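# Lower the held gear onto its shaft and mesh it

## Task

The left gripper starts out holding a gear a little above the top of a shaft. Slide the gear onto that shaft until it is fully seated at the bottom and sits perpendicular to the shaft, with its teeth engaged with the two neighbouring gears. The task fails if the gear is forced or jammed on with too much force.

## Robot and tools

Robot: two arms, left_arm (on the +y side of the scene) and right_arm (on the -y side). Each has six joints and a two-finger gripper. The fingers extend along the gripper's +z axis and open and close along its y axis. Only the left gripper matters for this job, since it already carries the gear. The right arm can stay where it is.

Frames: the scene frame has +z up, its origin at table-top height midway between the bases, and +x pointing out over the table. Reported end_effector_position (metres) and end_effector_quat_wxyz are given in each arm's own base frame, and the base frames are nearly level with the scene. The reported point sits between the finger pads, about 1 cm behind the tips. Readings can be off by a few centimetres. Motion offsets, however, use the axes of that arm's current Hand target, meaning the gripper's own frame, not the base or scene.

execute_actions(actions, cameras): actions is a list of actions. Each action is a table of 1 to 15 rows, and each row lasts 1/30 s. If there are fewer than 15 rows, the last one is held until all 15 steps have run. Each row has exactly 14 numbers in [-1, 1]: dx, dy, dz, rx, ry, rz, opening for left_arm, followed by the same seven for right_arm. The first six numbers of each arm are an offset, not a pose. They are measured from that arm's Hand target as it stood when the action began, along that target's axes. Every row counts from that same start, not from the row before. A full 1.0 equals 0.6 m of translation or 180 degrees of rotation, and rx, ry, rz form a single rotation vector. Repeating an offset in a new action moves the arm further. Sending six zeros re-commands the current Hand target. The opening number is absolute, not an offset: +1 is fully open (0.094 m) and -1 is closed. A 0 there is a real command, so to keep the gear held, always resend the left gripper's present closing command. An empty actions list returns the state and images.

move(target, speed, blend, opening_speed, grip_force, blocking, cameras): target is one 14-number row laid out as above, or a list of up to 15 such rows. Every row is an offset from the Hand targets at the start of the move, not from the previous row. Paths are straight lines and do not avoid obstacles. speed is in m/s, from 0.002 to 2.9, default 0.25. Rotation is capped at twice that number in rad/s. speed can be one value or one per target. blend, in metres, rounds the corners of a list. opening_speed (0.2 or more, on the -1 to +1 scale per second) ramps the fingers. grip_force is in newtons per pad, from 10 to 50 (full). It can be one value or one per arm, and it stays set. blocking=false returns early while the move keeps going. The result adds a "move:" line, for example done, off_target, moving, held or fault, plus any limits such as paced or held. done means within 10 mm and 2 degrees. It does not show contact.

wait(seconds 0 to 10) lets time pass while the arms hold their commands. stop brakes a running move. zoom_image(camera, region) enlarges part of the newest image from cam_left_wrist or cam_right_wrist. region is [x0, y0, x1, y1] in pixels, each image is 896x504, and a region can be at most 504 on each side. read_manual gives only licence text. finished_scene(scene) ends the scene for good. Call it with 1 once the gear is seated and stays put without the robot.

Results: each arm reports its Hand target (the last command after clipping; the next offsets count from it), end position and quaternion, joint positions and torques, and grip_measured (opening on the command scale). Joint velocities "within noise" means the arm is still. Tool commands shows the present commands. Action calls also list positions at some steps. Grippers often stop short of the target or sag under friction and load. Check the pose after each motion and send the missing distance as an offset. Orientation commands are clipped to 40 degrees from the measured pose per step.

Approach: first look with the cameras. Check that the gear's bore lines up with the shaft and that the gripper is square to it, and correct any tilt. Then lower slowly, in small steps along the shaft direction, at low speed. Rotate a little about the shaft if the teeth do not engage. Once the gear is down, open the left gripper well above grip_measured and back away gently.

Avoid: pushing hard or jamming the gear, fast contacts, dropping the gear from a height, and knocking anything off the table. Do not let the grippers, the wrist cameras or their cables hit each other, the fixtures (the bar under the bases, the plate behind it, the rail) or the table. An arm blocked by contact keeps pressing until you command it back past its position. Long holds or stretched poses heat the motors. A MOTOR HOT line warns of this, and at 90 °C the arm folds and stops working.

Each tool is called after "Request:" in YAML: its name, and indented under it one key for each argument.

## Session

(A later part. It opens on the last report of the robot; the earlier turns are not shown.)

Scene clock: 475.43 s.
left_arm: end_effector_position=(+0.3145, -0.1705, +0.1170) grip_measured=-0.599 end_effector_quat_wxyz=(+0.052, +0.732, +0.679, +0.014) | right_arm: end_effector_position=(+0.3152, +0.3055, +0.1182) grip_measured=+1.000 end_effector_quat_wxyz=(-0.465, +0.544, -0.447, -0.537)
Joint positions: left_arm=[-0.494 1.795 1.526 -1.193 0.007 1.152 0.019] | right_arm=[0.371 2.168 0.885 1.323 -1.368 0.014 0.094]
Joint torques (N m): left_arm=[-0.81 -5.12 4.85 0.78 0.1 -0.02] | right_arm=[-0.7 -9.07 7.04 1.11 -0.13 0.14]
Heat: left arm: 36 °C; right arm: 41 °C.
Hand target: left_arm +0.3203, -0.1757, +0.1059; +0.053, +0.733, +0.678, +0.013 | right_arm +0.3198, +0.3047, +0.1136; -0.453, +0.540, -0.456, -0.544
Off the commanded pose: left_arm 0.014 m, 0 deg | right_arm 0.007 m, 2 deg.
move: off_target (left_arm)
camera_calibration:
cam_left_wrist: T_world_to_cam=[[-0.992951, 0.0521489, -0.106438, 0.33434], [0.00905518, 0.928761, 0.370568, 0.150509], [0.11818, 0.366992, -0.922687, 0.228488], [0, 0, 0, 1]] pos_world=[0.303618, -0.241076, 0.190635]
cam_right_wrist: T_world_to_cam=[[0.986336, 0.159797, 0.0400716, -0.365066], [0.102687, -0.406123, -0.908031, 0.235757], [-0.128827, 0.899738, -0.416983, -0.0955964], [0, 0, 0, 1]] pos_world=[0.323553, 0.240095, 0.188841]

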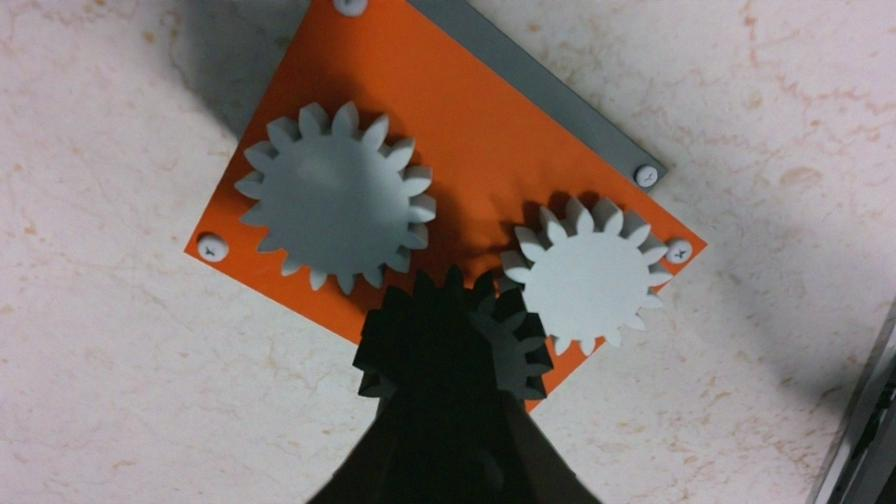

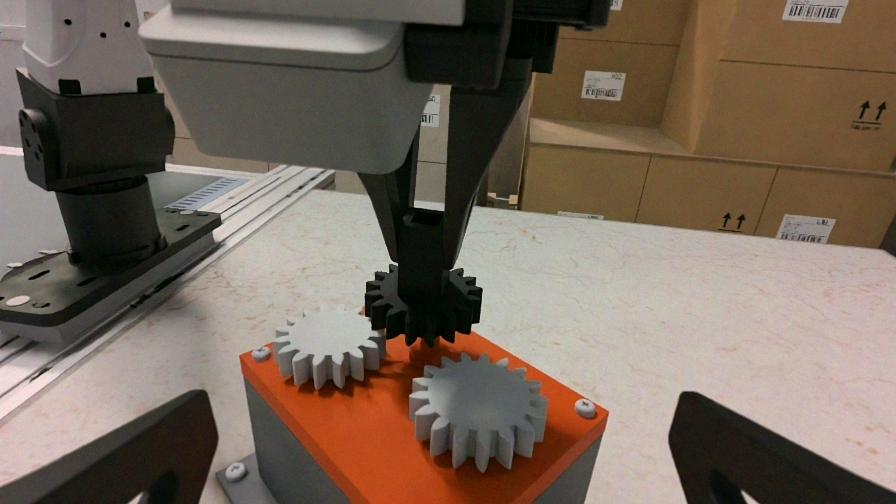

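Request:
move:
  target: [0.0045,-0.0055,-0.029,-0.001,0,0,-1,0,0,0,0,0,0,1]
  speed: 0.04
  cameras: ["all"]

Request:
zoom_image:
  camera: "cam_right_wrist"
  region: [350, 190, 510, 370]

Request:
zoom_image:
  camera: "cam_left_wrist"
  region: [340, 200, 560, 410]

Scene clock: 490.60 s.
left_arm: end_effector_position=(+0.3142, -0.1703, +0.1170) grip_measured=-0.599 end_effector_quat_wxyz=(+0.052, +0.732, +0.679, +0.014) | right_arm: end_effector_position=(+0.3152, +0.3055, +0.1182) grip_measured=+1.000 end_effector_quat_wxyz=(-0.465, +0.544, -0.447, -0.537)
Joint positions: left_arm=[-0.494 1.795 1.526 -1.195 0.007 1.152 0.019] | right_arm=[0.371 2.168 0.885 1.323 -1.368 0.014 0.094]
Joint torques (N m): left_arm=[-0.57 -7.82 7.53 0.29 0.09 0.01] | right_arm=[-0.69 -9.07 7.04 1.11 -0.13 0.13]
Heat: left arm: 35 °C; right arm: 41 °C.
Hand target: left_arm +0.3157, -0.1717, +0.1228; +0.054, +0.733, +0.678, +0.014 | right_arm +0.3198, +0.3047, +0.1136; -0.453, +0.540, -0.456, -0.544
Off the commanded pose: left_arm 0.006 m, 0 deg | right_arm 0.007 m, 2 deg.
move: done
camera_calibration:
cam_left_wrist: T_world_to_cam=[[-0.993089, 0.0522295, -0.105101, 0.33394], [0.00954129, 0.928483, 0.371253, 0.150115], [0.116974, 0.367684, -0.922565, 0.228892], [0, 0, 0, 1]] pos_world=[0.303426, -0.24098, 0.190534]
cam_right_wrist: T_world_to_cam=[[0.986336, 0.159797, 0.0400716, -0.365066], [0.102687, -0.406123, -0.908031, 0.235757], [-0.128827, 0.899738, -0.416983, -0.0955964], [0, 0, 0, 1]] pos_world=[0.323553, 0.240095, 0.188841]

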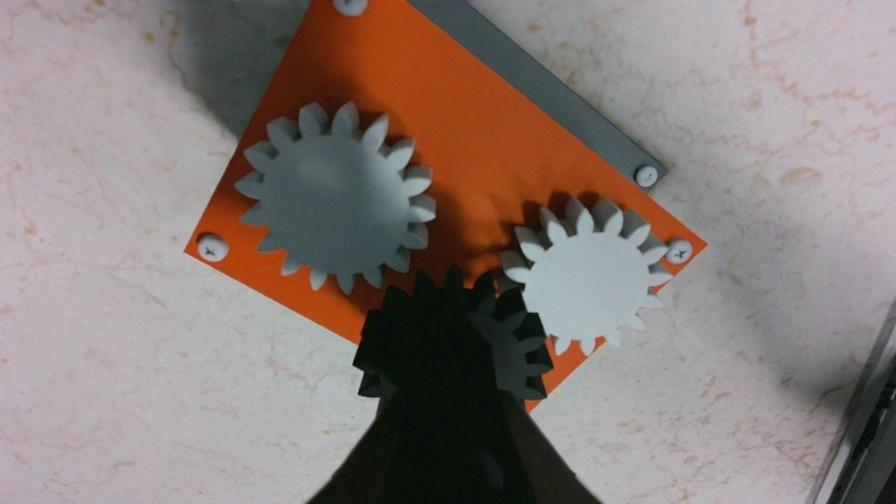

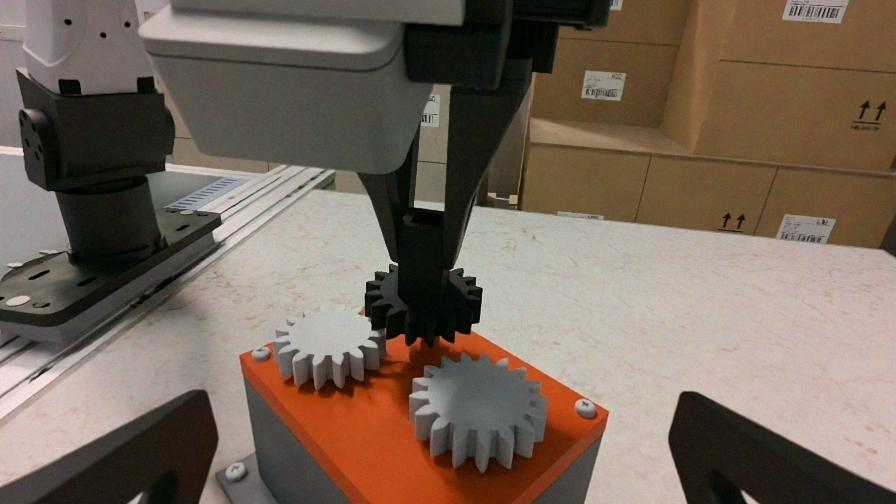

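Scaled by 2.800 from the camera's 896x504 image, which has a finer 1280x720 frame.

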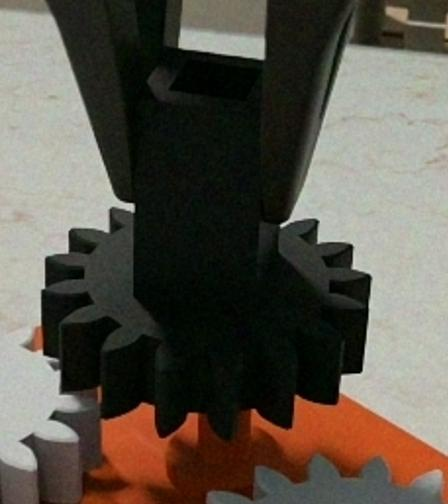

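Scaled by 2.291 from the camera's 896x504 image, which has a finer 1280x720 frame.

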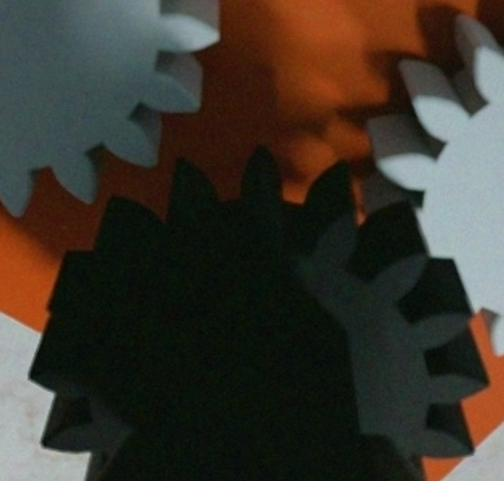

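Request:
move:
  target: [0.002,0.008,-0.01,-0.001,0,0,-1,0,0,0,0,0,0,1]
  speed: 0.04

Scene clock: 492.63 s.
left_arm: end_effector_position=(+0.3168, -0.1718, +0.1245) grip_measured=-0.599 end_effector_quat_wxyz=(+0.057, +0.732, +0.679, +0.016) | right_arm: end_effector_position=(+0.3152, +0.3055, +0.1182) grip_measured=+1.000 end_effector_quat_wxyz=(-0.465, +0.544, -0.447, -0.537)
Joint positions: left_arm=[-0.494 1.795 1.555 -1.212 0.007 1.152 0.019] | right_arm=[0.371 2.168 0.885 1.323 -1.368 0.014 0.094]
Joint torques (N m): left_arm=[0.27 -6.95 8.23 0.2 0.09 0.08] | right_arm=[-0.7 -9.09 7.02 1.11 -0.13 0.14]
Heat: left arm: 35 °C; right arm: 41 °C.
Hand target: left_arm +0.3199, -0.1705, +0.1291; +0.055, +0.733, +0.678, +0.015 | right_arm +0.3198, +0.3047, +0.1136; -0.453, +0.540, -0.456, -0.544
Off the commanded pose: left_arm 0.006 m, 0 deg | right_arm 0.007 m, 2 deg.
move: done

Request:
wait:
  seconds: 0.1
  cameras: ["all"]

Request:
zoom_image:
  camera: "cam_right_wrist"
  region: [350, 210, 510, 390]

Request:
zoom_image:
  camera: "cam_left_wrist"
  region: [340, 200, 560, 410]

Scene clock: 496.73 s.
left_arm: end_effector_position=(+0.3168, -0.1717, +0.1245) grip_measured=-0.599 end_effector_quat_wxyz=(+0.057, +0.732, +0.679, +0.016) | right_arm: end_effector_position=(+0.3152, +0.3055, +0.1182) grip_measured=+1.000 end_effector_quat_wxyz=(-0.465, +0.544, -0.447, -0.537)
Joint positions: left_arm=[-0.494 1.795 1.555 -1.212 0.007 1.152 0.019] | right_arm=[0.371 2.168 0.885 1.323 -1.368 0.014 0.094]
Joint torques (N m): left_arm=[0.25 -6.89 8.17 0.2 0.11 0.08] | right_arm=[-0.7 -9.09 7.04 1.11 -0.13 0.13]
Heat: left arm: 35 °C; right arm: 41 °C.
Hand target: left_arm +0.3199, -0.1705, +0.1291; +0.055, +0.733, +0.678, +0.015 | right_arm +0.3198, +0.3047, +0.1136; -0.453, +0.540, -0.456, -0.544
Tool commands: left_gripper/opening=-1.0 right_gripper/opening=+1.0
Off the commanded pose: left_arm 0.006 m, 0 deg | right_arm 0.007 m, 2 deg.
wait: 0.10 s; at rest from the start
camera_calibration:
cam_left_wrist: T_world_to_cam=[[-0.991976, 0.0517141, -0.115369, 0.338207], [0.00590943, 0.930486, 0.366279, 0.150676], [0.126291, 0.362658, -0.923325, 0.232324], [0, 0, 0, 1]] pos_world=[0.305262, -0.241946, 0.19834]
cam_right_wrist: T_world_to_cam=[[0.986336, 0.159797, 0.0400716, -0.365066], [0.102687, -0.406123, -0.908031, 0.235757], [-0.128827, 0.899738, -0.416983, -0.0955964], [0, 0, 0, 1]] pos_world=[0.323553, 0.240095, 0.188841]

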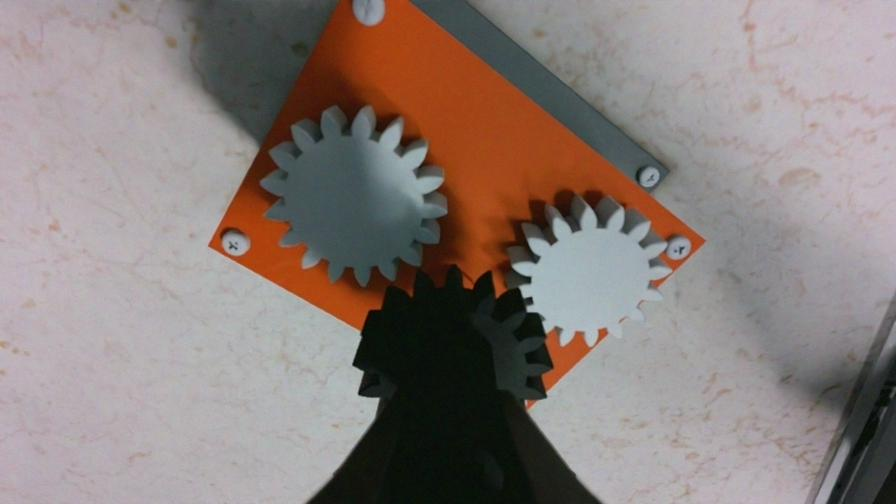

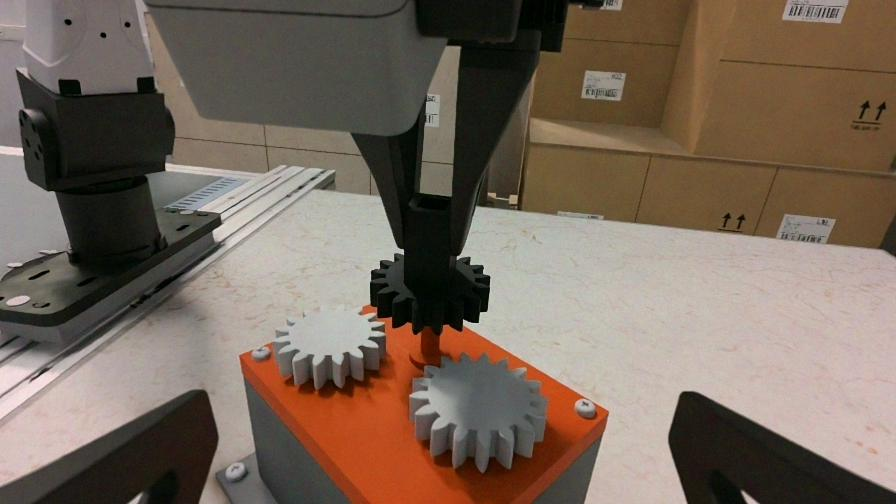

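Scaled by 2.800 from the camera's 896x504 image, which has a finer 1280x720 frame.

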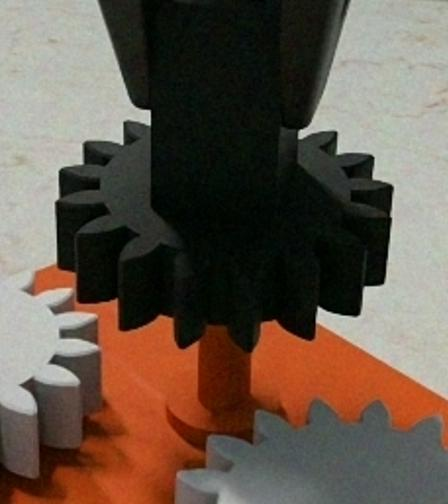

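Scaled by 2.291 from the camera's 896x504 image, which has a finer 1280x720 frame.

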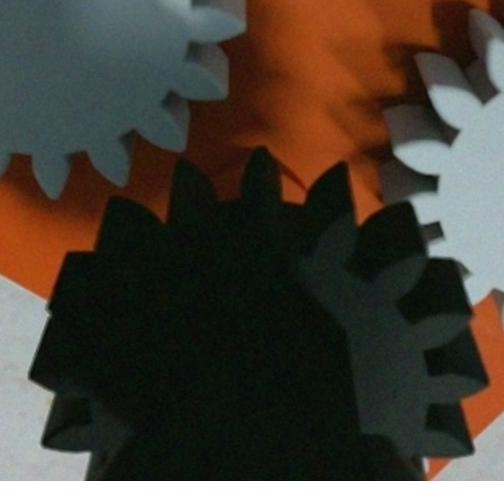

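Request:
move:
  target: [-0.003,-0.003,0.013,0,0,0,-1,0,0,0,0,0,0,1]
  speed: 0.03

Scene clock: 519.87 s.
left_arm: end_effector_position=(+0.3171, -0.1719, +0.1246) grip_measured=-0.599 end_effector_quat_wxyz=(+0.058, +0.732, +0.679, +0.016) | right_arm: end_effector_position=(+0.3152, +0.3055, +0.1182) grip_measured=+1.000 end_effector_quat_wxyz=(-0.465, +0.544, -0.447, -0.537)
Joint positions: left_arm=[-0.494 1.795 1.555 -1.21 0.007 1.152 0.019] | right_arm=[0.371 2.168 0.885 1.323 -1.368 0.014 0.094]
Joint torques (N m): left_arm=[-0.34 -6.78 5.61 0.45 0.09 0.02] | right_arm=[-0.69 -9.09 7.04 1.11 -0.13 0.13]
Heat: left arm: 37 °C; right arm: 42 °C.
Hand target: left_arm +0.3188, -0.1727, +0.1212; +0.055, +0.733, +0.678, +0.015 | right_arm +0.3198, +0.3047, +0.1136; -0.453, +0.540, -0.456, -0.544
Off the commanded pose: left_arm 0.004 m, 0 deg | right_arm 0.007 m, 2 deg.
move: done

Request:
move:
  target: [0,-0.002,0.008,0,0,0,-1,0,0,0,0,0,0,1]
  speed: 0.03

Request:
move:
  target: [0,-0.001,0.006,0,0,0,-1,0,0,0,0,0,0,1]
  speed: 0.03

Scene clock: 523.40 s.
left_arm: end_effector_position=(+0.3191, -0.1730, +0.1224) grip_measured=-0.599 end_effector_quat_wxyz=(+0.062, +0.732, +0.679, +0.018) | right_arm: end_effector_position=(+0.3152, +0.3055, +0.1182) grip_measured=+1.000 end_effector_quat_wxyz=(-0.465, +0.544, -0.447, -0.537)
Joint positions: left_arm=[-0.494 1.795 1.545 -1.192 0.007 1.152 0.019] | right_arm=[0.371 2.168 0.885 1.323 -1.368 0.014 0.094]
Joint torques (N m): left_arm=[-0.55 -6.99 4.75 0.48 0.09 -0.02] | right_arm=[-0.72 -9.07 7.04 1.11 -0.13 0.13]
Heat: left arm: 36 °C; right arm: 42 °C.
Hand target: left_arm +0.3180, -0.1728, +0.1164; +0.055, +0.733, +0.678, +0.015 | right_arm +0.3198, +0.3047, +0.1136; -0.453, +0.540, -0.456, -0.544
Off the commanded pose: left_arm 0.006 m, 1 deg | right_arm 0.007 m, 2 deg.
move: done

Scene clock: 524.23 s.
left_arm: end_effector_position=(+0.3191, -0.1730, +0.1189) grip_measured=-0.599 end_effector_quat_wxyz=(+0.062, +0.732, +0.679, +0.018) | right_arm: end_effector_position=(+0.3152, +0.3055, +0.1182) grip_measured=+1.000 end_effector_quat_wxyz=(-0.465, +0.544, -0.447, -0.537)
Joint positions: left_arm=[-0.494 1.795 1.531 -1.177 0.007 1.152 0.019] | right_arm=[0.371 2.168 0.885 1.323 -1.368 0.014 0.094]
Joint torques (N m): left_arm=[-0.55 -7.02 4.74 0.54 0.07 -0.02] | right_arm=[-0.7 -9.09 7.04 1.11 -0.13 0.13]
Heat: left arm: 36 °C; right arm: 42 °C.
Hand target: left_arm +0.3178, -0.1730, +0.1127; +0.055, +0.733, +0.678, +0.015 | right_arm +0.3198, +0.3047, +0.1136; -0.453, +0.540, -0.456, -0.544
Off the commanded pose: left_arm 0.006 m, 1 deg | right_arm 0.007 m, 2 deg.
move: done

Request:
wait:
  seconds: 0.1
  cameras: ["cam_right_wrist"]

Request:
zoom_image:
  camera: "cam_right_wrist"
  region: [350, 210, 510, 390]

Scene clock: 527.00 s.
left_arm: end_effector_position=(+0.3192, -0.1730, +0.1189) grip_measured=-0.599 end_effector_quat_wxyz=(+0.062, +0.732, +0.679, +0.018) | right_arm: end_effector_position=(+0.3152, +0.3055, +0.1182) grip_measured=+1.000 end_effector_quat_wxyz=(-0.465, +0.544, -0.447, -0.537)
Joint positions: left_arm=[-0.494 1.795 1.531 -1.177 0.007 1.152 0.019] | right_arm=[0.371 2.168 0.885 1.323 -1.368 0.014 0.094]
Joint torques (N m): left_arm=[-0.59 -7.04 4.67 0.5 0.08 -0.01] | right_arm=[-0.7 -9.09 7.02 1.11 -0.13 0.13]
Heat: left arm: 36 °C; right arm: 42 °C.
Hand target: left_arm +0.3178, -0.1730, +0.1127; +0.055, +0.733, +0.678, +0.015 | right_arm +0.3198, +0.3047, +0.1136; -0.453, +0.540, -0.456, -0.544
Tool commands: left_gripper/opening=-1.0 right_gripper/opening=+1.0
Off the commanded pose: left_arm 0.006 m, 1 deg | right_arm 0.007 m, 2 deg.
wait: 0.10 s; at rest from the start
camera_calibration:
cam_right_wrist: T_world_to_cam=[[0.986336, 0.159797, 0.0400716, -0.365066], [0.102687, -0.406123, -0.908031, 0.235757], [-0.128827, 0.899738, -0.416983, -0.0955964], [0, 0, 0, 1]] pos_world=[0.323553, 0.240095, 0.188841]
Images, in order (width x height): cam_right_wrist 896x504.

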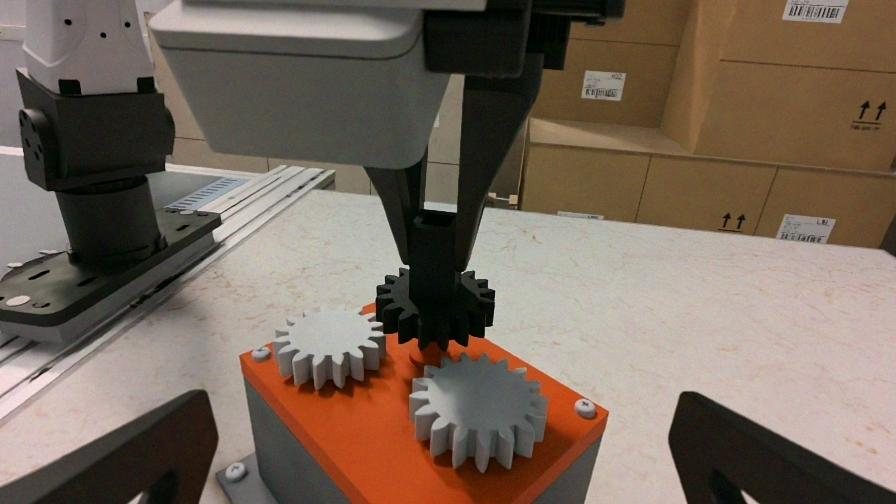

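Scaled by 2.800 from the camera's 896x504 image, which has a finer 1280x720 frame.

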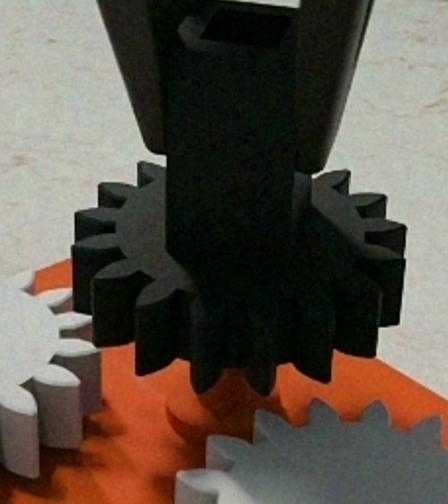

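Request:
move:
  target: [0.005,-0.006,-0.014,0.004,0,0,-1,0,0,0,0,0,0,1]
  speed: 0.04

Scene clock: 560.33 s.
left_arm: end_effector_position=(+0.3167, -0.1717, +0.1186) grip_measured=-0.599 end_effector_quat_wxyz=(+0.057, +0.732, +0.679, +0.016) | right_arm: end_effector_position=(+0.3152, +0.3055, +0.1182) grip_measured=+1.000 end_effector_quat_wxyz=(-0.465, +0.544, -0.447, -0.537)
Joint positions: left_arm=[-0.494 1.795 1.531 -1.188 0.007 1.152 0.019] | right_arm=[0.371 2.168 0.885 1.323 -1.368 0.014 0.094]
Joint torques (N m): left_arm=[0.05 -8.17 6.15 0.22 0.14 0.08] | right_arm=[-0.7 -9.09 7.04 1.11 -0.13 0.13]
Heat: left arm: 35 °C; right arm: 42 °C.
Hand target: left_arm +0.3137, -0.1693, +0.1205; +0.051, +0.733, +0.678, +0.011 | right_arm +0.3198, +0.3047, +0.1136; -0.453, +0.540, -0.456, -0.544
Off the commanded pose: left_arm 0.004 m, 1 deg | right_arm 0.007 m, 2 deg.
move: done

Request:
move:
  target: [0.003,0.002,0.012,0,0,0,-1,0,0,0,0,0,0,1]
  speed: 0.03
  cameras: ["cam_right_wrist"]

Request:
zoom_image:
  camera: "cam_right_wrist"
  region: [350, 210, 510, 390]

Scene clock: 563.93 s.
left_arm: end_effector_position=(+0.3175, -0.1698, +0.1185) grip_measured=-0.599 end_effector_quat_wxyz=(+0.057, +0.730, +0.681, +0.016) | right_arm: end_effector_position=(+0.3152, +0.3055, +0.1182) grip_measured=+1.000 end_effector_quat_wxyz=(-0.465, +0.544, -0.447, -0.537)
Joint positions: left_arm=[-0.488 1.795 1.531 -1.189 0.007 1.152 0.019] | right_arm=[0.371 2.168 0.885 1.323 -1.368 0.014 0.094]
Joint torques (N m): left_arm=[0.02 -7.56 4.41 0.49 0.15 0.13] | right_arm=[-0.72 -9.07 7.04 1.11 -0.13 0.13]
Heat: left arm: 35 °C; right arm: 42 °C.
Hand target: left_arm +0.3156, -0.1680, +0.1134; +0.051, +0.733, +0.678, +0.011 | right_arm +0.3198, +0.3047, +0.1136; -0.453, +0.540, -0.456, -0.544
Off the commanded pose: left_arm 0.006 m, 1 deg | right_arm 0.007 m, 2 deg.
move: done
camera_calibration:
cam_right_wrist: T_world_to_cam=[[0.986336, 0.159797, 0.0400716, -0.365066], [0.102687, -0.406123, -0.908031, 0.235757], [-0.128827, 0.899738, -0.416983, -0.0955964], [0, 0, 0, 1]] pos_world=[0.323553, 0.240095, 0.188841]
Images, in order (width x height): cam_right_wrist 896x504.

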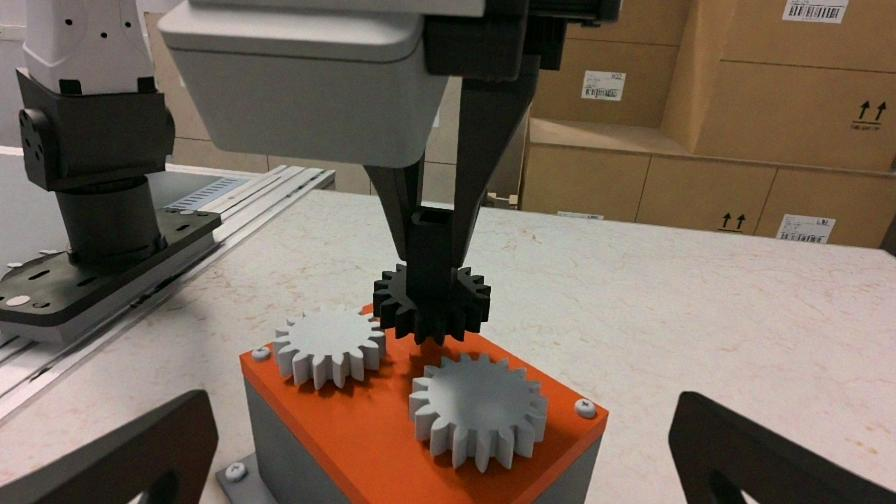

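Scaled by 2.800 from the camera's 896x504 image, which has a finer 1280x720 frame.

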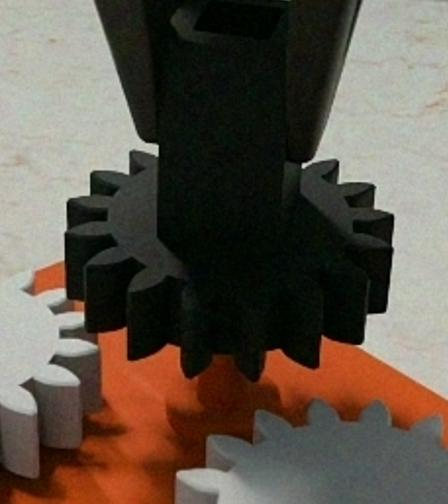

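Request:
move:
  target: [0,0,0.007,0,0,0,-1,0,0,0,0,0,0,1]
  speed: 0.03

Scene clock: 567.77 s.
left_arm: end_effector_position=(+0.3175, -0.1701, +0.1145) grip_measured=-0.599 end_effector_quat_wxyz=(+0.057, +0.730, +0.681, +0.015) | right_arm: end_effector_position=(+0.3152, +0.3055, +0.1182) grip_measured=+1.000 end_effector_quat_wxyz=(-0.465, +0.544, -0.447, -0.537)
Joint positions: left_arm=[-0.488 1.795 1.515 -1.172 0.008 1.152 0.019] | right_arm=[0.371 2.168 0.885 1.323 -1.368 0.014 0.094]
Joint torques (N m): left_arm=[0.02 -7.32 4.66 0.47 0.13 0.08] | right_arm=[-0.7 -9.07 7.04 1.11 -0.13 0.13]
Heat: left arm: 35 °C; right arm: 42 °C.
Hand target: left_arm +0.3159, -0.1682, +0.1092; +0.051, +0.733, +0.678, +0.011 | right_arm +0.3198, +0.3047, +0.1136; -0.453, +0.540, -0.456, -0.544
Off the commanded pose: left_arm 0.006 m, 1 deg | right_arm 0.007 m, 2 deg.
move: done

Request:
move:
  target: [0,0,0.006,0,0,0,-1,0,0,0,0,0,0,1]
  speed: 0.03
  cameras: ["all"]

Request:
zoom_image:
  camera: "cam_right_wrist"
  region: [350, 230, 510, 410]

Request:
zoom_image:
  camera: "cam_left_wrist"
  region: [330, 190, 610, 420]

Scene clock: 571.23 s.
left_arm: end_effector_position=(+0.3177, -0.1702, +0.1117) grip_measured=-0.599 end_effector_quat_wxyz=(+0.058, +0.730, +0.681, +0.016) | right_arm: end_effector_position=(+0.3152, +0.3055, +0.1182) grip_measured=+1.000 end_effector_quat_wxyz=(-0.465, +0.544, -0.447, -0.537)
Joint positions: left_arm=[-0.488 1.795 1.504 -1.159 0.008 1.152 0.019] | right_arm=[0.371 2.168 0.885 1.323 -1.368 0.014 0.094]
Joint torques (N m): left_arm=[0.03 -7.06 4.64 0.46 0.15 0.11] | right_arm=[-0.7 -9.07 7.04 1.11 -0.13 0.13]
Heat: left arm: 35 °C; right arm: 42 °C.
Hand target: left_arm +0.3163, -0.1685, +0.1057; +0.051, +0.733, +0.678, +0.011 | right_arm +0.3198, +0.3047, +0.1136; -0.453, +0.540, -0.456, -0.544
Off the commanded pose: left_arm 0.006 m, 1 deg | right_arm 0.007 m, 2 deg.
move: done
camera_calibration:
cam_left_wrist: T_world_to_cam=[[-0.99218, 0.045937, -0.116057, 0.336658], [0.000498785, 0.931264, 0.364345, 0.156025], [0.124816, 0.361437, -0.924004, 0.220149], [0, 0, 0, 1]] pos_world=[0.306469, -0.240336, 0.185644]
cam_right_wrist: T_world_to_cam=[[0.986336, 0.159797, 0.0400716, -0.365066], [0.102687, -0.406123, -0.908031, 0.235757], [-0.128827, 0.899738, -0.416983, -0.0955964], [0, 0, 0, 1]] pos_world=[0.323553, 0.240095, 0.188841]

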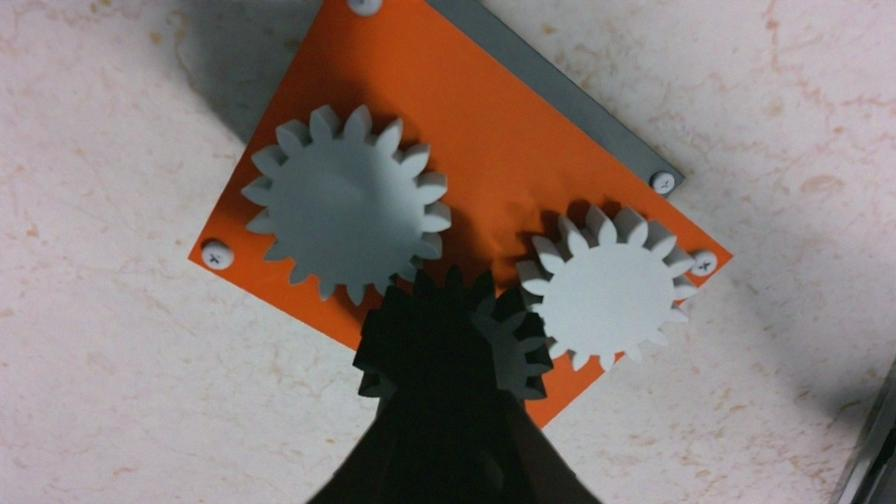

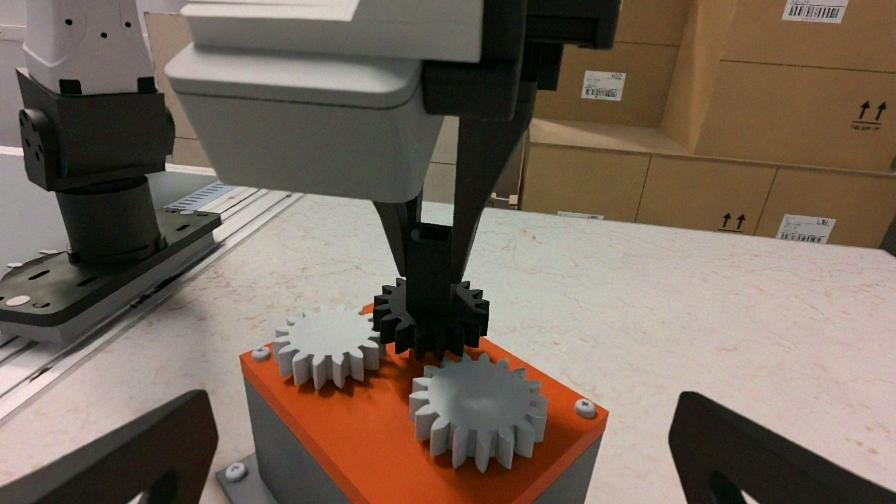

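Scaled by 2.800 from the camera's 896x504 image, which has a finer 1280x720 frame.

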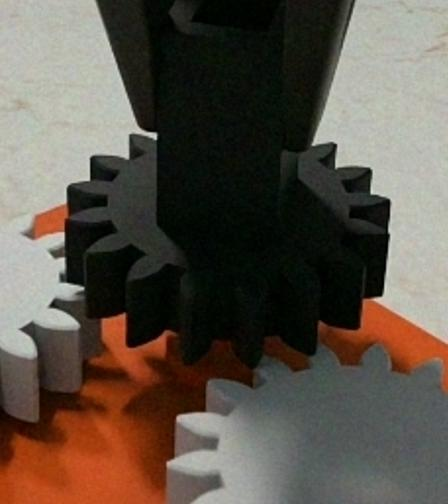

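Scaled by 1.800 from the camera's 896x504 image, which has a finer 1280x720 frame.

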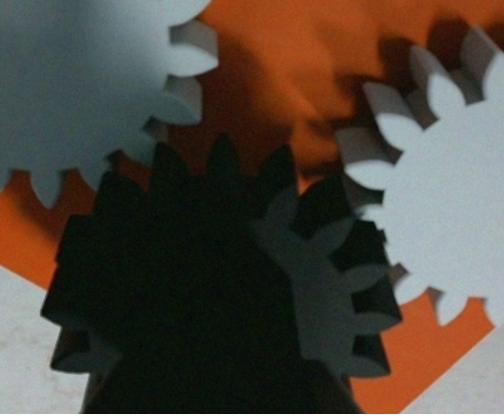

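Request:
move:
  target: [0,0.001,0.008,0,0,0,-1,0,0,0,0,0,0,1]
  speed: 0.03

Request:
move:
  target: [0,0.001,0.007,0,0,0,-1,0,0,0,0,0,0,1]
  speed: 0.03

Scene clock: 587.77 s.
left_arm: end_effector_position=(+0.3181, -0.1704, +0.1112) grip_measured=-0.599 end_effector_quat_wxyz=(+0.059, +0.730, +0.681, +0.016) | right_arm: end_effector_position=(+0.3152, +0.3055, +0.1182) grip_measured=+1.000 end_effector_quat_wxyz=(-0.465, +0.544, -0.447, -0.537)
Joint positions: left_arm=[-0.488 1.795 1.501 -1.155 0.008 1.152 0.019] | right_arm=[0.371 2.168 0.885 1.323 -1.368 0.014 0.094]
Joint torques (N m): left_arm=[0.03 -6.65 3.78 0.6 0.12 0.13] | right_arm=[-0.7 -9.09 7.02 1.11 -0.13 0.13]
Heat: left arm: 35 °C; right arm: 42 °C.
Hand target: left_arm +0.3172, -0.1688, +0.1009; +0.051, +0.733, +0.678, +0.011 | right_arm +0.3198, +0.3047, +0.1136; -0.453, +0.540, -0.456, -0.544
Off the commanded pose: left_arm 0.010 m, 1 deg | right_arm 0.007 m, 2 deg.
move: done

Scene clock: 588.47 s.
left_arm: end_effector_position=(+0.3181, -0.1704, +0.1105) grip_measured=-0.599 end_effector_quat_wxyz=(+0.059, +0.730, +0.681, +0.016) | right_arm: end_effector_position=(+0.3152, +0.3055, +0.1182) grip_measured=+1.000 end_effector_quat_wxyz=(-0.465, +0.544, -0.447, -0.537)
Joint positions: left_arm=[-0.488 1.795 1.499 -1.152 0.008 1.152 0.019] | right_arm=[0.371 2.168 0.885 1.323 -1.368 0.014 0.094]
Joint torques (N m): left_arm=[0.05 -6.11 3.19 0.73 0.13 0.12] | right_arm=[-0.7 -9.07 7.04 1.11 -0.13 0.13]
Heat: left arm: 35 °C; right arm: 42 °C.
Hand target: left_arm +0.3183, -0.1691, +0.0968; +0.051, +0.733, +0.678, +0.011 | right_arm +0.3198, +0.3047, +0.1136; -0.453, +0.540, -0.456, -0.544
Off the commanded pose: left_arm 0.014 m, 1 deg | right_arm 0.007 m, 2 deg.
move: off_target (left_arm)

Request:
move:
  target:
    - [0,0,0.002,0,0,0.014,-1,0,0,0,0,0,0,1]
    - [0,0,0.003,0,0,-0.014,-1,0,0,0,0,0,0,1]
  speed: 0.03

Scene clock: 594.00 s.
left_arm: end_effector_position=(+0.3184, -0.1700, +0.1102) grip_measured=-0.599 end_effector_quat_wxyz=(+0.060, +0.723, +0.688, +0.015) | right_arm: end_effector_position=(+0.3152, +0.3055, +0.1182) grip_measured=+1.000 end_effector_quat_wxyz=(-0.465, +0.544, -0.447, -0.537)
Joint positions: left_arm=[-0.486 1.795 1.498 -1.151 0.009 1.134 0.019] | right_arm=[0.371 2.168 0.885 1.323 -1.368 0.014 0.094]
Joint torques (N m): left_arm=[-0.09 -5.96 2.84 0.79 0.14 -0.14] | right_arm=[-0.7 -9.07 7.05 1.11 -0.13 0.13]
Heat: left arm: 35 °C; right arm: 42 °C.
Hand target: left_arm +0.3184, -0.1692, +0.0950; +0.051, +0.718, +0.694, +0.010 | right_arm +0.3198, +0.3047, +0.1136; -0.453, +0.540, -0.456, -0.544
Off the commanded pose: left_arm 0.015 m, 1 deg | right_arm 0.007 m, 2 deg.
move: off_target (left_arm)

Request:
move:
  target:
    - [0,-0.001,-0.018,0,0,0,-1,0,0,0,0,0,0,1]
    - [0,-0.001,-0.018,0,0,0.058,-1,0,0,0,0,0,0,1]
  speed: 0.05
  cameras: ["all"]

Request:
zoom_image:
  camera: "cam_right_wrist"
  region: [260, 270, 560, 490]

Request:
zoom_image:
  camera: "cam_left_wrist"
  region: [330, 190, 610, 420]

Scene clock: 600.80 s.
left_arm: end_effector_position=(+0.3180, -0.1700, +0.1102) grip_measured=-0.599 end_effector_quat_wxyz=(+0.058, +0.772, +0.633, +0.019) | right_arm: end_effector_position=(+0.3152, +0.3055, +0.1182) grip_measured=+1.000 end_effector_quat_wxyz=(-0.465, +0.544, -0.447, -0.537)
Joint positions: left_arm=[-0.486 1.795 1.498 -1.152 0.01 1.282 0.019] | right_arm=[0.371 2.168 0.885 1.323 -1.368 0.014 0.094]
Joint torques (N m): left_arm=[-0.06 -6.98 5.34 0.39 0.13 0.19] | right_arm=[-0.7 -9.09 7.04 1.11 -0.13 0.13]
Heat: left arm: 35 °C; right arm: 42 °C.
Hand target: left_arm +0.3168, -0.1685, +0.1057; +0.050, +0.778, +0.626, +0.014 | right_arm +0.3198, +0.3047, +0.1136; -0.453, +0.540, -0.456, -0.544
Off the commanded pose: left_arm 0.005 m, 1 deg | right_arm 0.007 m, 2 deg.
move: done
camera_calibration:
cam_left_wrist: T_world_to_cam=[[-0.977262, 0.172558, -0.123219, 0.354411], [0.115123, 0.919819, 0.375073, 0.116808], [0.178061, 0.35236, -0.918769, 0.199569], [0, 0, 0, 1]] pos_world=[0.29737, -0.238919, 0.183217]
cam_right_wrist: T_world_to_cam=[[0.986336, 0.159797, 0.0400716, -0.365066], [0.102687, -0.406123, -0.908031, 0.235757], [-0.128827, 0.899738, -0.416983, -0.0955964], [0, 0, 0, 1]] pos_world=[0.323553, 0.240095, 0.188841]

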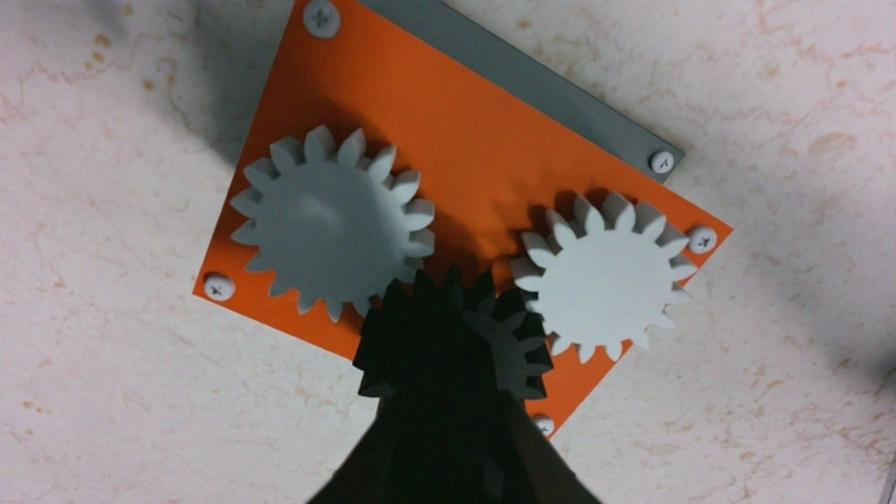

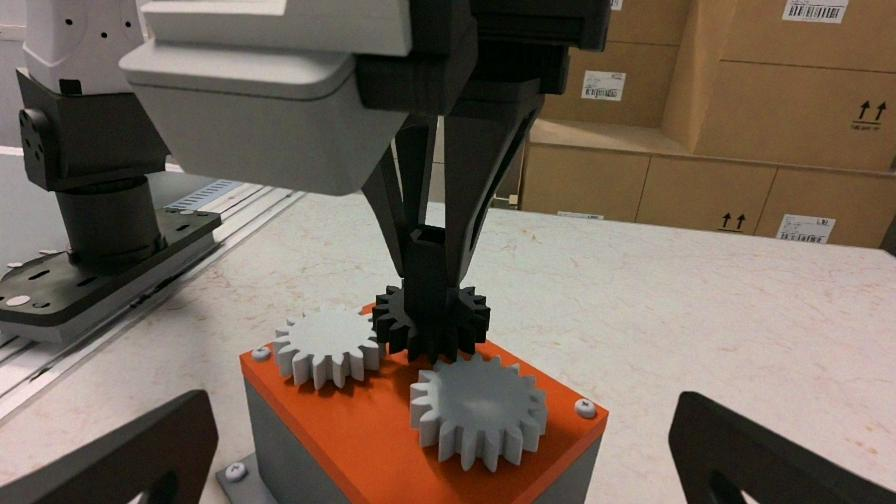

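Scaled by 1.680 from the camera's 896x504 image, which has a finer 1280x720 frame.

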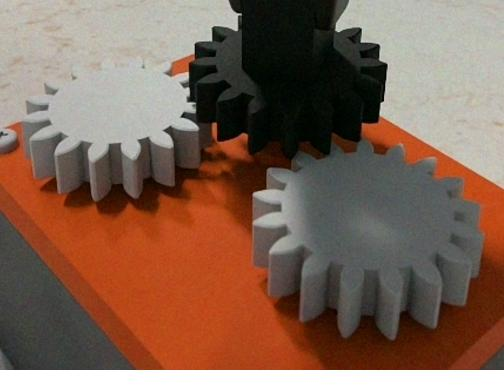

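Scaled by 1.800 from the camera's 896x504 image, which has a finer 1280x720 frame.

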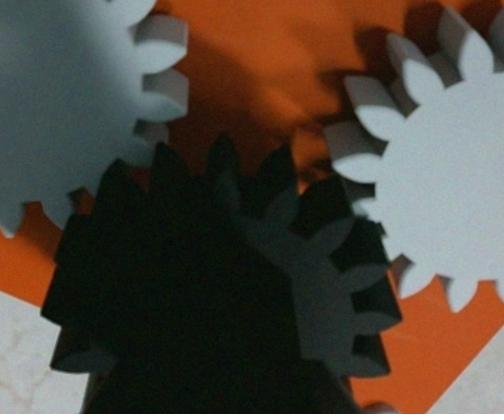

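Request:
move:
  target:
    - [0,0,0,0,0,0.018,-1,0,0,0,0,0,0,1]
    - [0,0,0.012,0,0,0.018,-1,0,0,0,0,0,0,1]
  speed: 0.05

Scene clock: 609.10 s.
left_arm: end_effector_position=(+0.3183, -0.1701, +0.1102) grip_measured=-0.599 end_effector_quat_wxyz=(+0.058, +0.790, +0.610, +0.021) | right_arm: end_effector_position=(+0.3152, +0.3055, +0.1182) grip_measured=+1.000 end_effector_quat_wxyz=(-0.465, +0.544, -0.447, -0.537)
Joint positions: left_arm=[-0.486 1.795 1.498 -1.151 0.01 1.341 0.019] | right_arm=[0.371 2.168 0.885 1.323 -1.368 0.014 0.094]
Joint torques (N m): left_arm=[-0.14 -6.41 3.58 0.65 0.14 0.19] | right_arm=[-0.7 -9.07 7.04 1.11 -0.13 0.13]
Heat: left arm: 35 °C; right arm: 42 °C.
Hand target: left_arm +0.3175, -0.1690, +0.0986; +0.049, +0.796, +0.604, +0.016 | right_arm +0.3198, +0.3047, +0.1136; -0.453, +0.540, -0.456, -0.544
Off the commanded pose: left_arm 0.012 m, 1 deg | right_arm 0.007 m, 2 deg.
move: off_target (left_arm)

Unload, +2°, press, in a sequence.

Request:
move:
  target:
    - [0,0,-0.012,0,0,0.01,-1,0,0,0,0,0,0,1]
    - [0,0,0.002,0,0,0.01,-1,0,0,0,0,0,0,1]
    - [0,0,-0.012,0,0,0.02,-1,0,0,0,0,0,0,1]
    - [0,0,0.002,0,0,0.02,-1,0,0,0,0,0,0,1]
  speed: 0.06

Request:
move:
  target:
    - [0,0,-0.012,0,0,0.01,-1,0,0,0,0,0,0,1]
    - [0,0,0.002,0,0,0.01,-1,0,0,0,0,0,0,1]
    - [0,0,-0.012,0,0,0.02,-1,0,0,0,0,0,0,1]
    - [0,0,0.002,0,0,0.02,-1,0,0,0,0,0,0,1]
  speed: 0.06

Scene clock: 614.73 s.
left_arm: end_effector_position=(+0.3182, -0.1701, +0.1102) grip_measured=-0.599 end_effector_quat_wxyz=(+0.057, +0.809, +0.585, +0.023) | right_arm: end_effector_position=(+0.3152, +0.3055, +0.1182) grip_measured=+1.000 end_effector_quat_wxyz=(-0.465, +0.544, -0.447, -0.537)
Joint positions: left_arm=[-0.486 1.795 1.498 -1.151 0.01 1.403 0.019] | right_arm=[0.371 2.168 0.885 1.323 -1.368 0.014 0.094]
Joint torques (N m): left_arm=[-0.1 -6.31 3.18 0.67 0.12 0.15] | right_arm=[-0.72 -9.09 7.04 1.11 -0.13 0.13]
Heat: left arm: 35 °C; right arm: 42 °C.
Hand target: left_arm +0.3176, -0.1690, +0.0974; +0.049, +0.814, +0.578, +0.017 | right_arm +0.3198, +0.3047, +0.1136; -0.453, +0.540, -0.456, -0.544
Off the commanded pose: left_arm 0.013 m, 1 deg | right_arm 0.007 m, 2 deg.
move: off_target (left_arm)

Scene clock: 616.70 s.
left_arm: end_effector_position=(+0.3181, -0.1700, +0.1098) grip_measured=-0.599 end_effector_quat_wxyz=(+0.056, +0.827, +0.559, +0.024) | right_arm: end_effector_position=(+0.3152, +0.3055, +0.1182) grip_measured=+1.000 end_effector_quat_wxyz=(-0.465, +0.544, -0.447, -0.537)
Joint positions: left_arm=[-0.486 1.795 1.496 -1.15 0.01 1.465 0.019] | right_arm=[0.371 2.168 0.885 1.323 -1.368 0.014 0.094]
Joint torques (N m): left_arm=[-0.12 -6.23 2.95 0.71 0.11 0.17] | right_arm=[-0.7 -9.09 7.04 1.11 -0.13 0.13]
Heat: left arm: 35 °C; right arm: 42 °C.
Hand target: left_arm +0.3176, -0.1691, +0.0961; +0.048, +0.832, +0.552, +0.019 | right_arm +0.3198, +0.3047, +0.1136; -0.453, +0.540, -0.456, -0.544
Off the commanded pose: left_arm 0.014 m, 1 deg | right_arm 0.007 m, 2 deg.
move: off_target (left_arm)

Request:
wait:
  seconds: 0.1
  cameras: ["all"]

Request:
zoom_image:
  camera: "cam_left_wrist"
  region: [430, 190, 670, 390]

Request:
zoom_image:
  camera: "cam_left_wrist"
  region: [250, 190, 490, 390]

Request:
zoom_image:
  camera: "cam_right_wrist"
  region: [260, 270, 560, 490]

Scene clock: 619.67 s.
left_arm: end_effector_position=(+0.3181, -0.1700, +0.1098) grip_measured=-0.599 end_effector_quat_wxyz=(+0.056, +0.827, +0.559, +0.024) | right_arm: end_effector_position=(+0.3152, +0.3055, +0.1182) grip_measured=+1.000 end_effector_quat_wxyz=(-0.465, +0.544, -0.447, -0.537)
Joint positions: left_arm=[-0.486 1.795 1.496 -1.15 0.01 1.465 0.019] | right_arm=[0.371 2.168 0.885 1.323 -1.368 0.014 0.094]
Joint torques (N m): left_arm=[-0.1 -6.31 2.96 0.71 0.14 0.2] | right_arm=[-0.7 -9.09 7.04 1.11 -0.13 0.13]
Heat: left arm: 35 °C; right arm: 42 °C.
Hand target: left_arm +0.3176, -0.1691, +0.0961; +0.048, +0.832, +0.552, +0.019 | right_arm +0.3198, +0.3047, +0.1136; -0.453, +0.540, -0.456, -0.544
Tool commands: left_gripper/opening=-1.0 right_gripper/opening=+1.0
Off the commanded pose: left_arm 0.014 m, 1 deg | right_arm 0.007 m, 2 deg.
wait: 0.10 s; at rest from the start
camera_calibration:
cam_left_wrist: T_world_to_cam=[[-0.928073, 0.348939, -0.130083, 0.36947], [0.274508, 0.877067, 0.394206, 0.0568408], [0.251646, 0.330143, -0.909769, 0.171048], [0, 0, 0, 1]] pos_world=[0.284249, -0.235246, 0.181269]
cam_right_wrist: T_world_to_cam=[[0.986336, 0.159797, 0.0400716, -0.365066], [0.102687, -0.406123, -0.908031, 0.235757], [-0.128827, 0.899738, -0.416983, -0.0955964], [0, 0, 0, 1]] pos_world=[0.323553, 0.240095, 0.188841]

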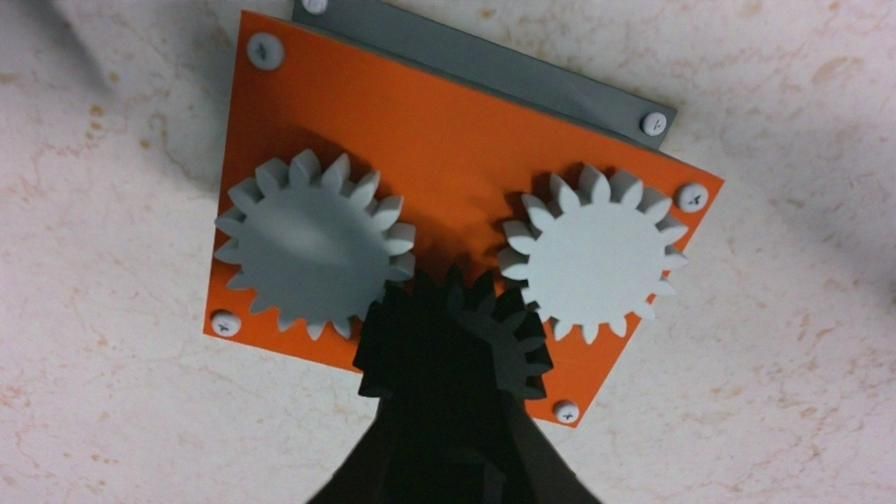

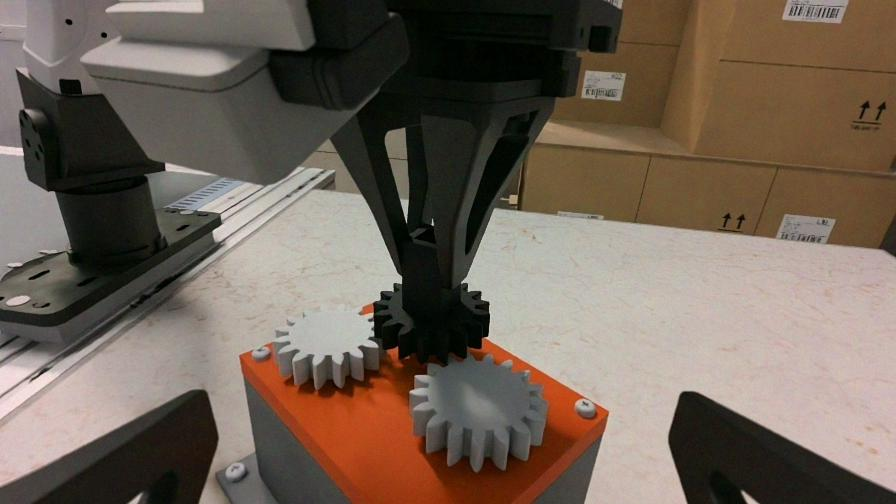

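Scaled by 2.100 from the camera's 896x504 image, which has a finer 1280x720 frame.

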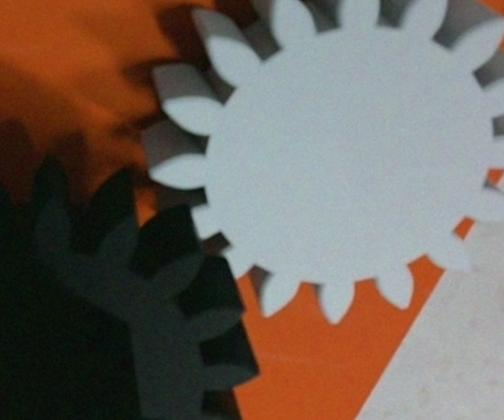

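Scaled by 2.100 from the camera's 896x504 image, which has a finer 1280x720 frame.

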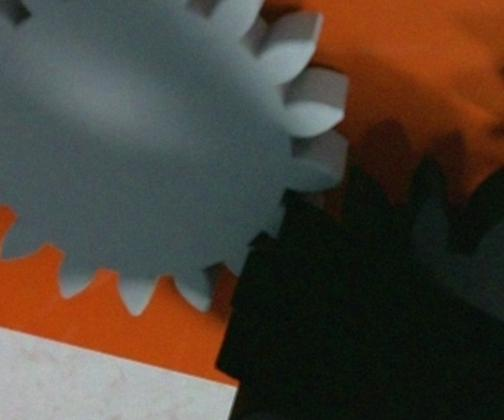

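Scaled by 1.680 from the camera's 896x504 image, which has a finer 1280x720 frame.

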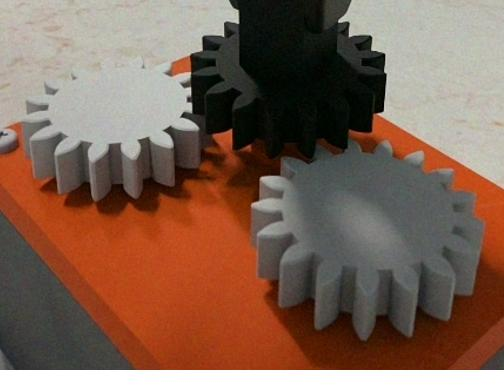

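Request:
move:
  target:
    - [0,0,-0.007,0,0,0,-1,0,0,0,0,0,0,1]
    - [0,0,-0.005,0,0,-0.06,-1,0,0,0,0,0,0,1]
  speed: [0.05,0.015]
  cameras: ["cam_right_wrist"]

Request:
zoom_image:
  camera: "cam_right_wrist"
  region: [260, 270, 560, 490]

Scene clock: 634.50 s.
left_arm: end_effector_position=(+0.3181, -0.1700, +0.1070) grip_measured=-0.599 end_effector_quat_wxyz=(+0.057, +0.780, +0.623, +0.019) | right_arm: end_effector_position=(+0.3152, +0.3055, +0.1182) grip_measured=+1.000 end_effector_quat_wxyz=(-0.465, +0.544, -0.447, -0.537)
Joint positions: left_arm=[-0.486 1.797 1.487 -1.141 0.01 1.307 0.019] | right_arm=[0.371 2.168 0.885 1.323 -1.368 0.014 0.094]
Joint torques (N m): left_arm=[-0.12 -6.74 4.52 0.53 0.12 -0.1] | right_arm=[-0.7 -9.07 7.04 1.11 -0.13 0.14]
Heat: left arm: 35 °C; right arm: 42 °C.
Hand target: left_arm +0.3175, -0.1689, +0.0993; +0.050, +0.776, +0.628, +0.014 | right_arm +0.3198, +0.3047, +0.1136; -0.453, +0.540, -0.456, -0.544
Off the commanded pose: left_arm 0.008 m, 1 deg | right_arm 0.007 m, 2 deg.
move: done
camera_calibration:
cam_right_wrist: T_world_to_cam=[[0.986336, 0.159797, 0.0400716, -0.365066], [0.102687, -0.406123, -0.908031, 0.235757], [-0.128827, 0.899738, -0.416983, -0.0955964], [0, 0, 0, 1]] pos_world=[0.323553, 0.240095, 0.188841]
Images, in order (width x height): cam_right_wrist 896x504.

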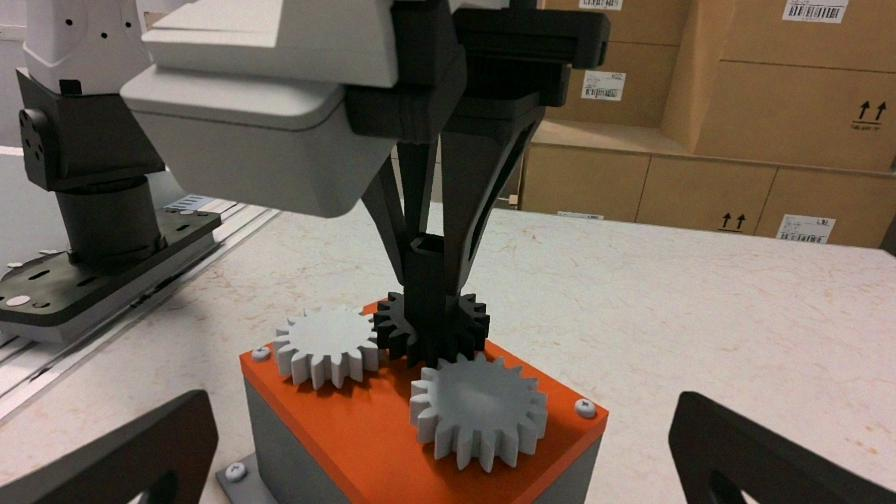

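Scaled by 1.680 from the camera's 896x504 image, which has a finer 1280x720 frame.

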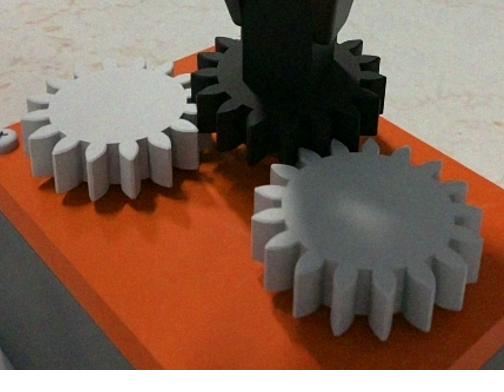

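z fell to .1070 with light torque: both meshed. Now descend gently.

Request:
move:
  target:
    - [0,0,0.008,0,0,0,-1,0,0,0,0,0,0,1]
    - [0,0,0.016,0,0,0,-1,0,0,0,0,0,0,1]
  speed: 0.03

Scene clock: 637.17 s.
left_arm: end_effector_position=(+0.3183, -0.1701, +0.0985) grip_measured=-0.599 end_effector_quat_wxyz=(+0.057, +0.780, +0.623, +0.019) | right_arm: end_effector_position=(+0.3152, +0.3055, +0.1182) grip_measured=+1.000 end_effector_quat_wxyz=(-0.465, +0.544, -0.447, -0.537)
Joint positions: left_arm=[-0.486 1.801 1.459 -1.108 0.01 1.306 0.019] | right_arm=[0.371 2.168 0.885 1.323 -1.368 0.014 0.094]
Joint torques (N m): left_arm=[-0.23 -6.35 4.56 0.57 0.13 -0.13] | right_arm=[-0.7 -9.07 7.04 1.11 -0.13 0.14]
Heat: left arm: 35 °C; right arm: 42 °C.
Hand target: left_arm +0.3182, -0.1695, +0.0897; +0.050, +0.776, +0.628, +0.014 | right_arm +0.3198, +0.3047, +0.1136; -0.453, +0.540, -0.456, -0.544
Off the commanded pose: left_arm 0.009 m, 1 deg | right_arm 0.007 m, 2 deg.
move: done


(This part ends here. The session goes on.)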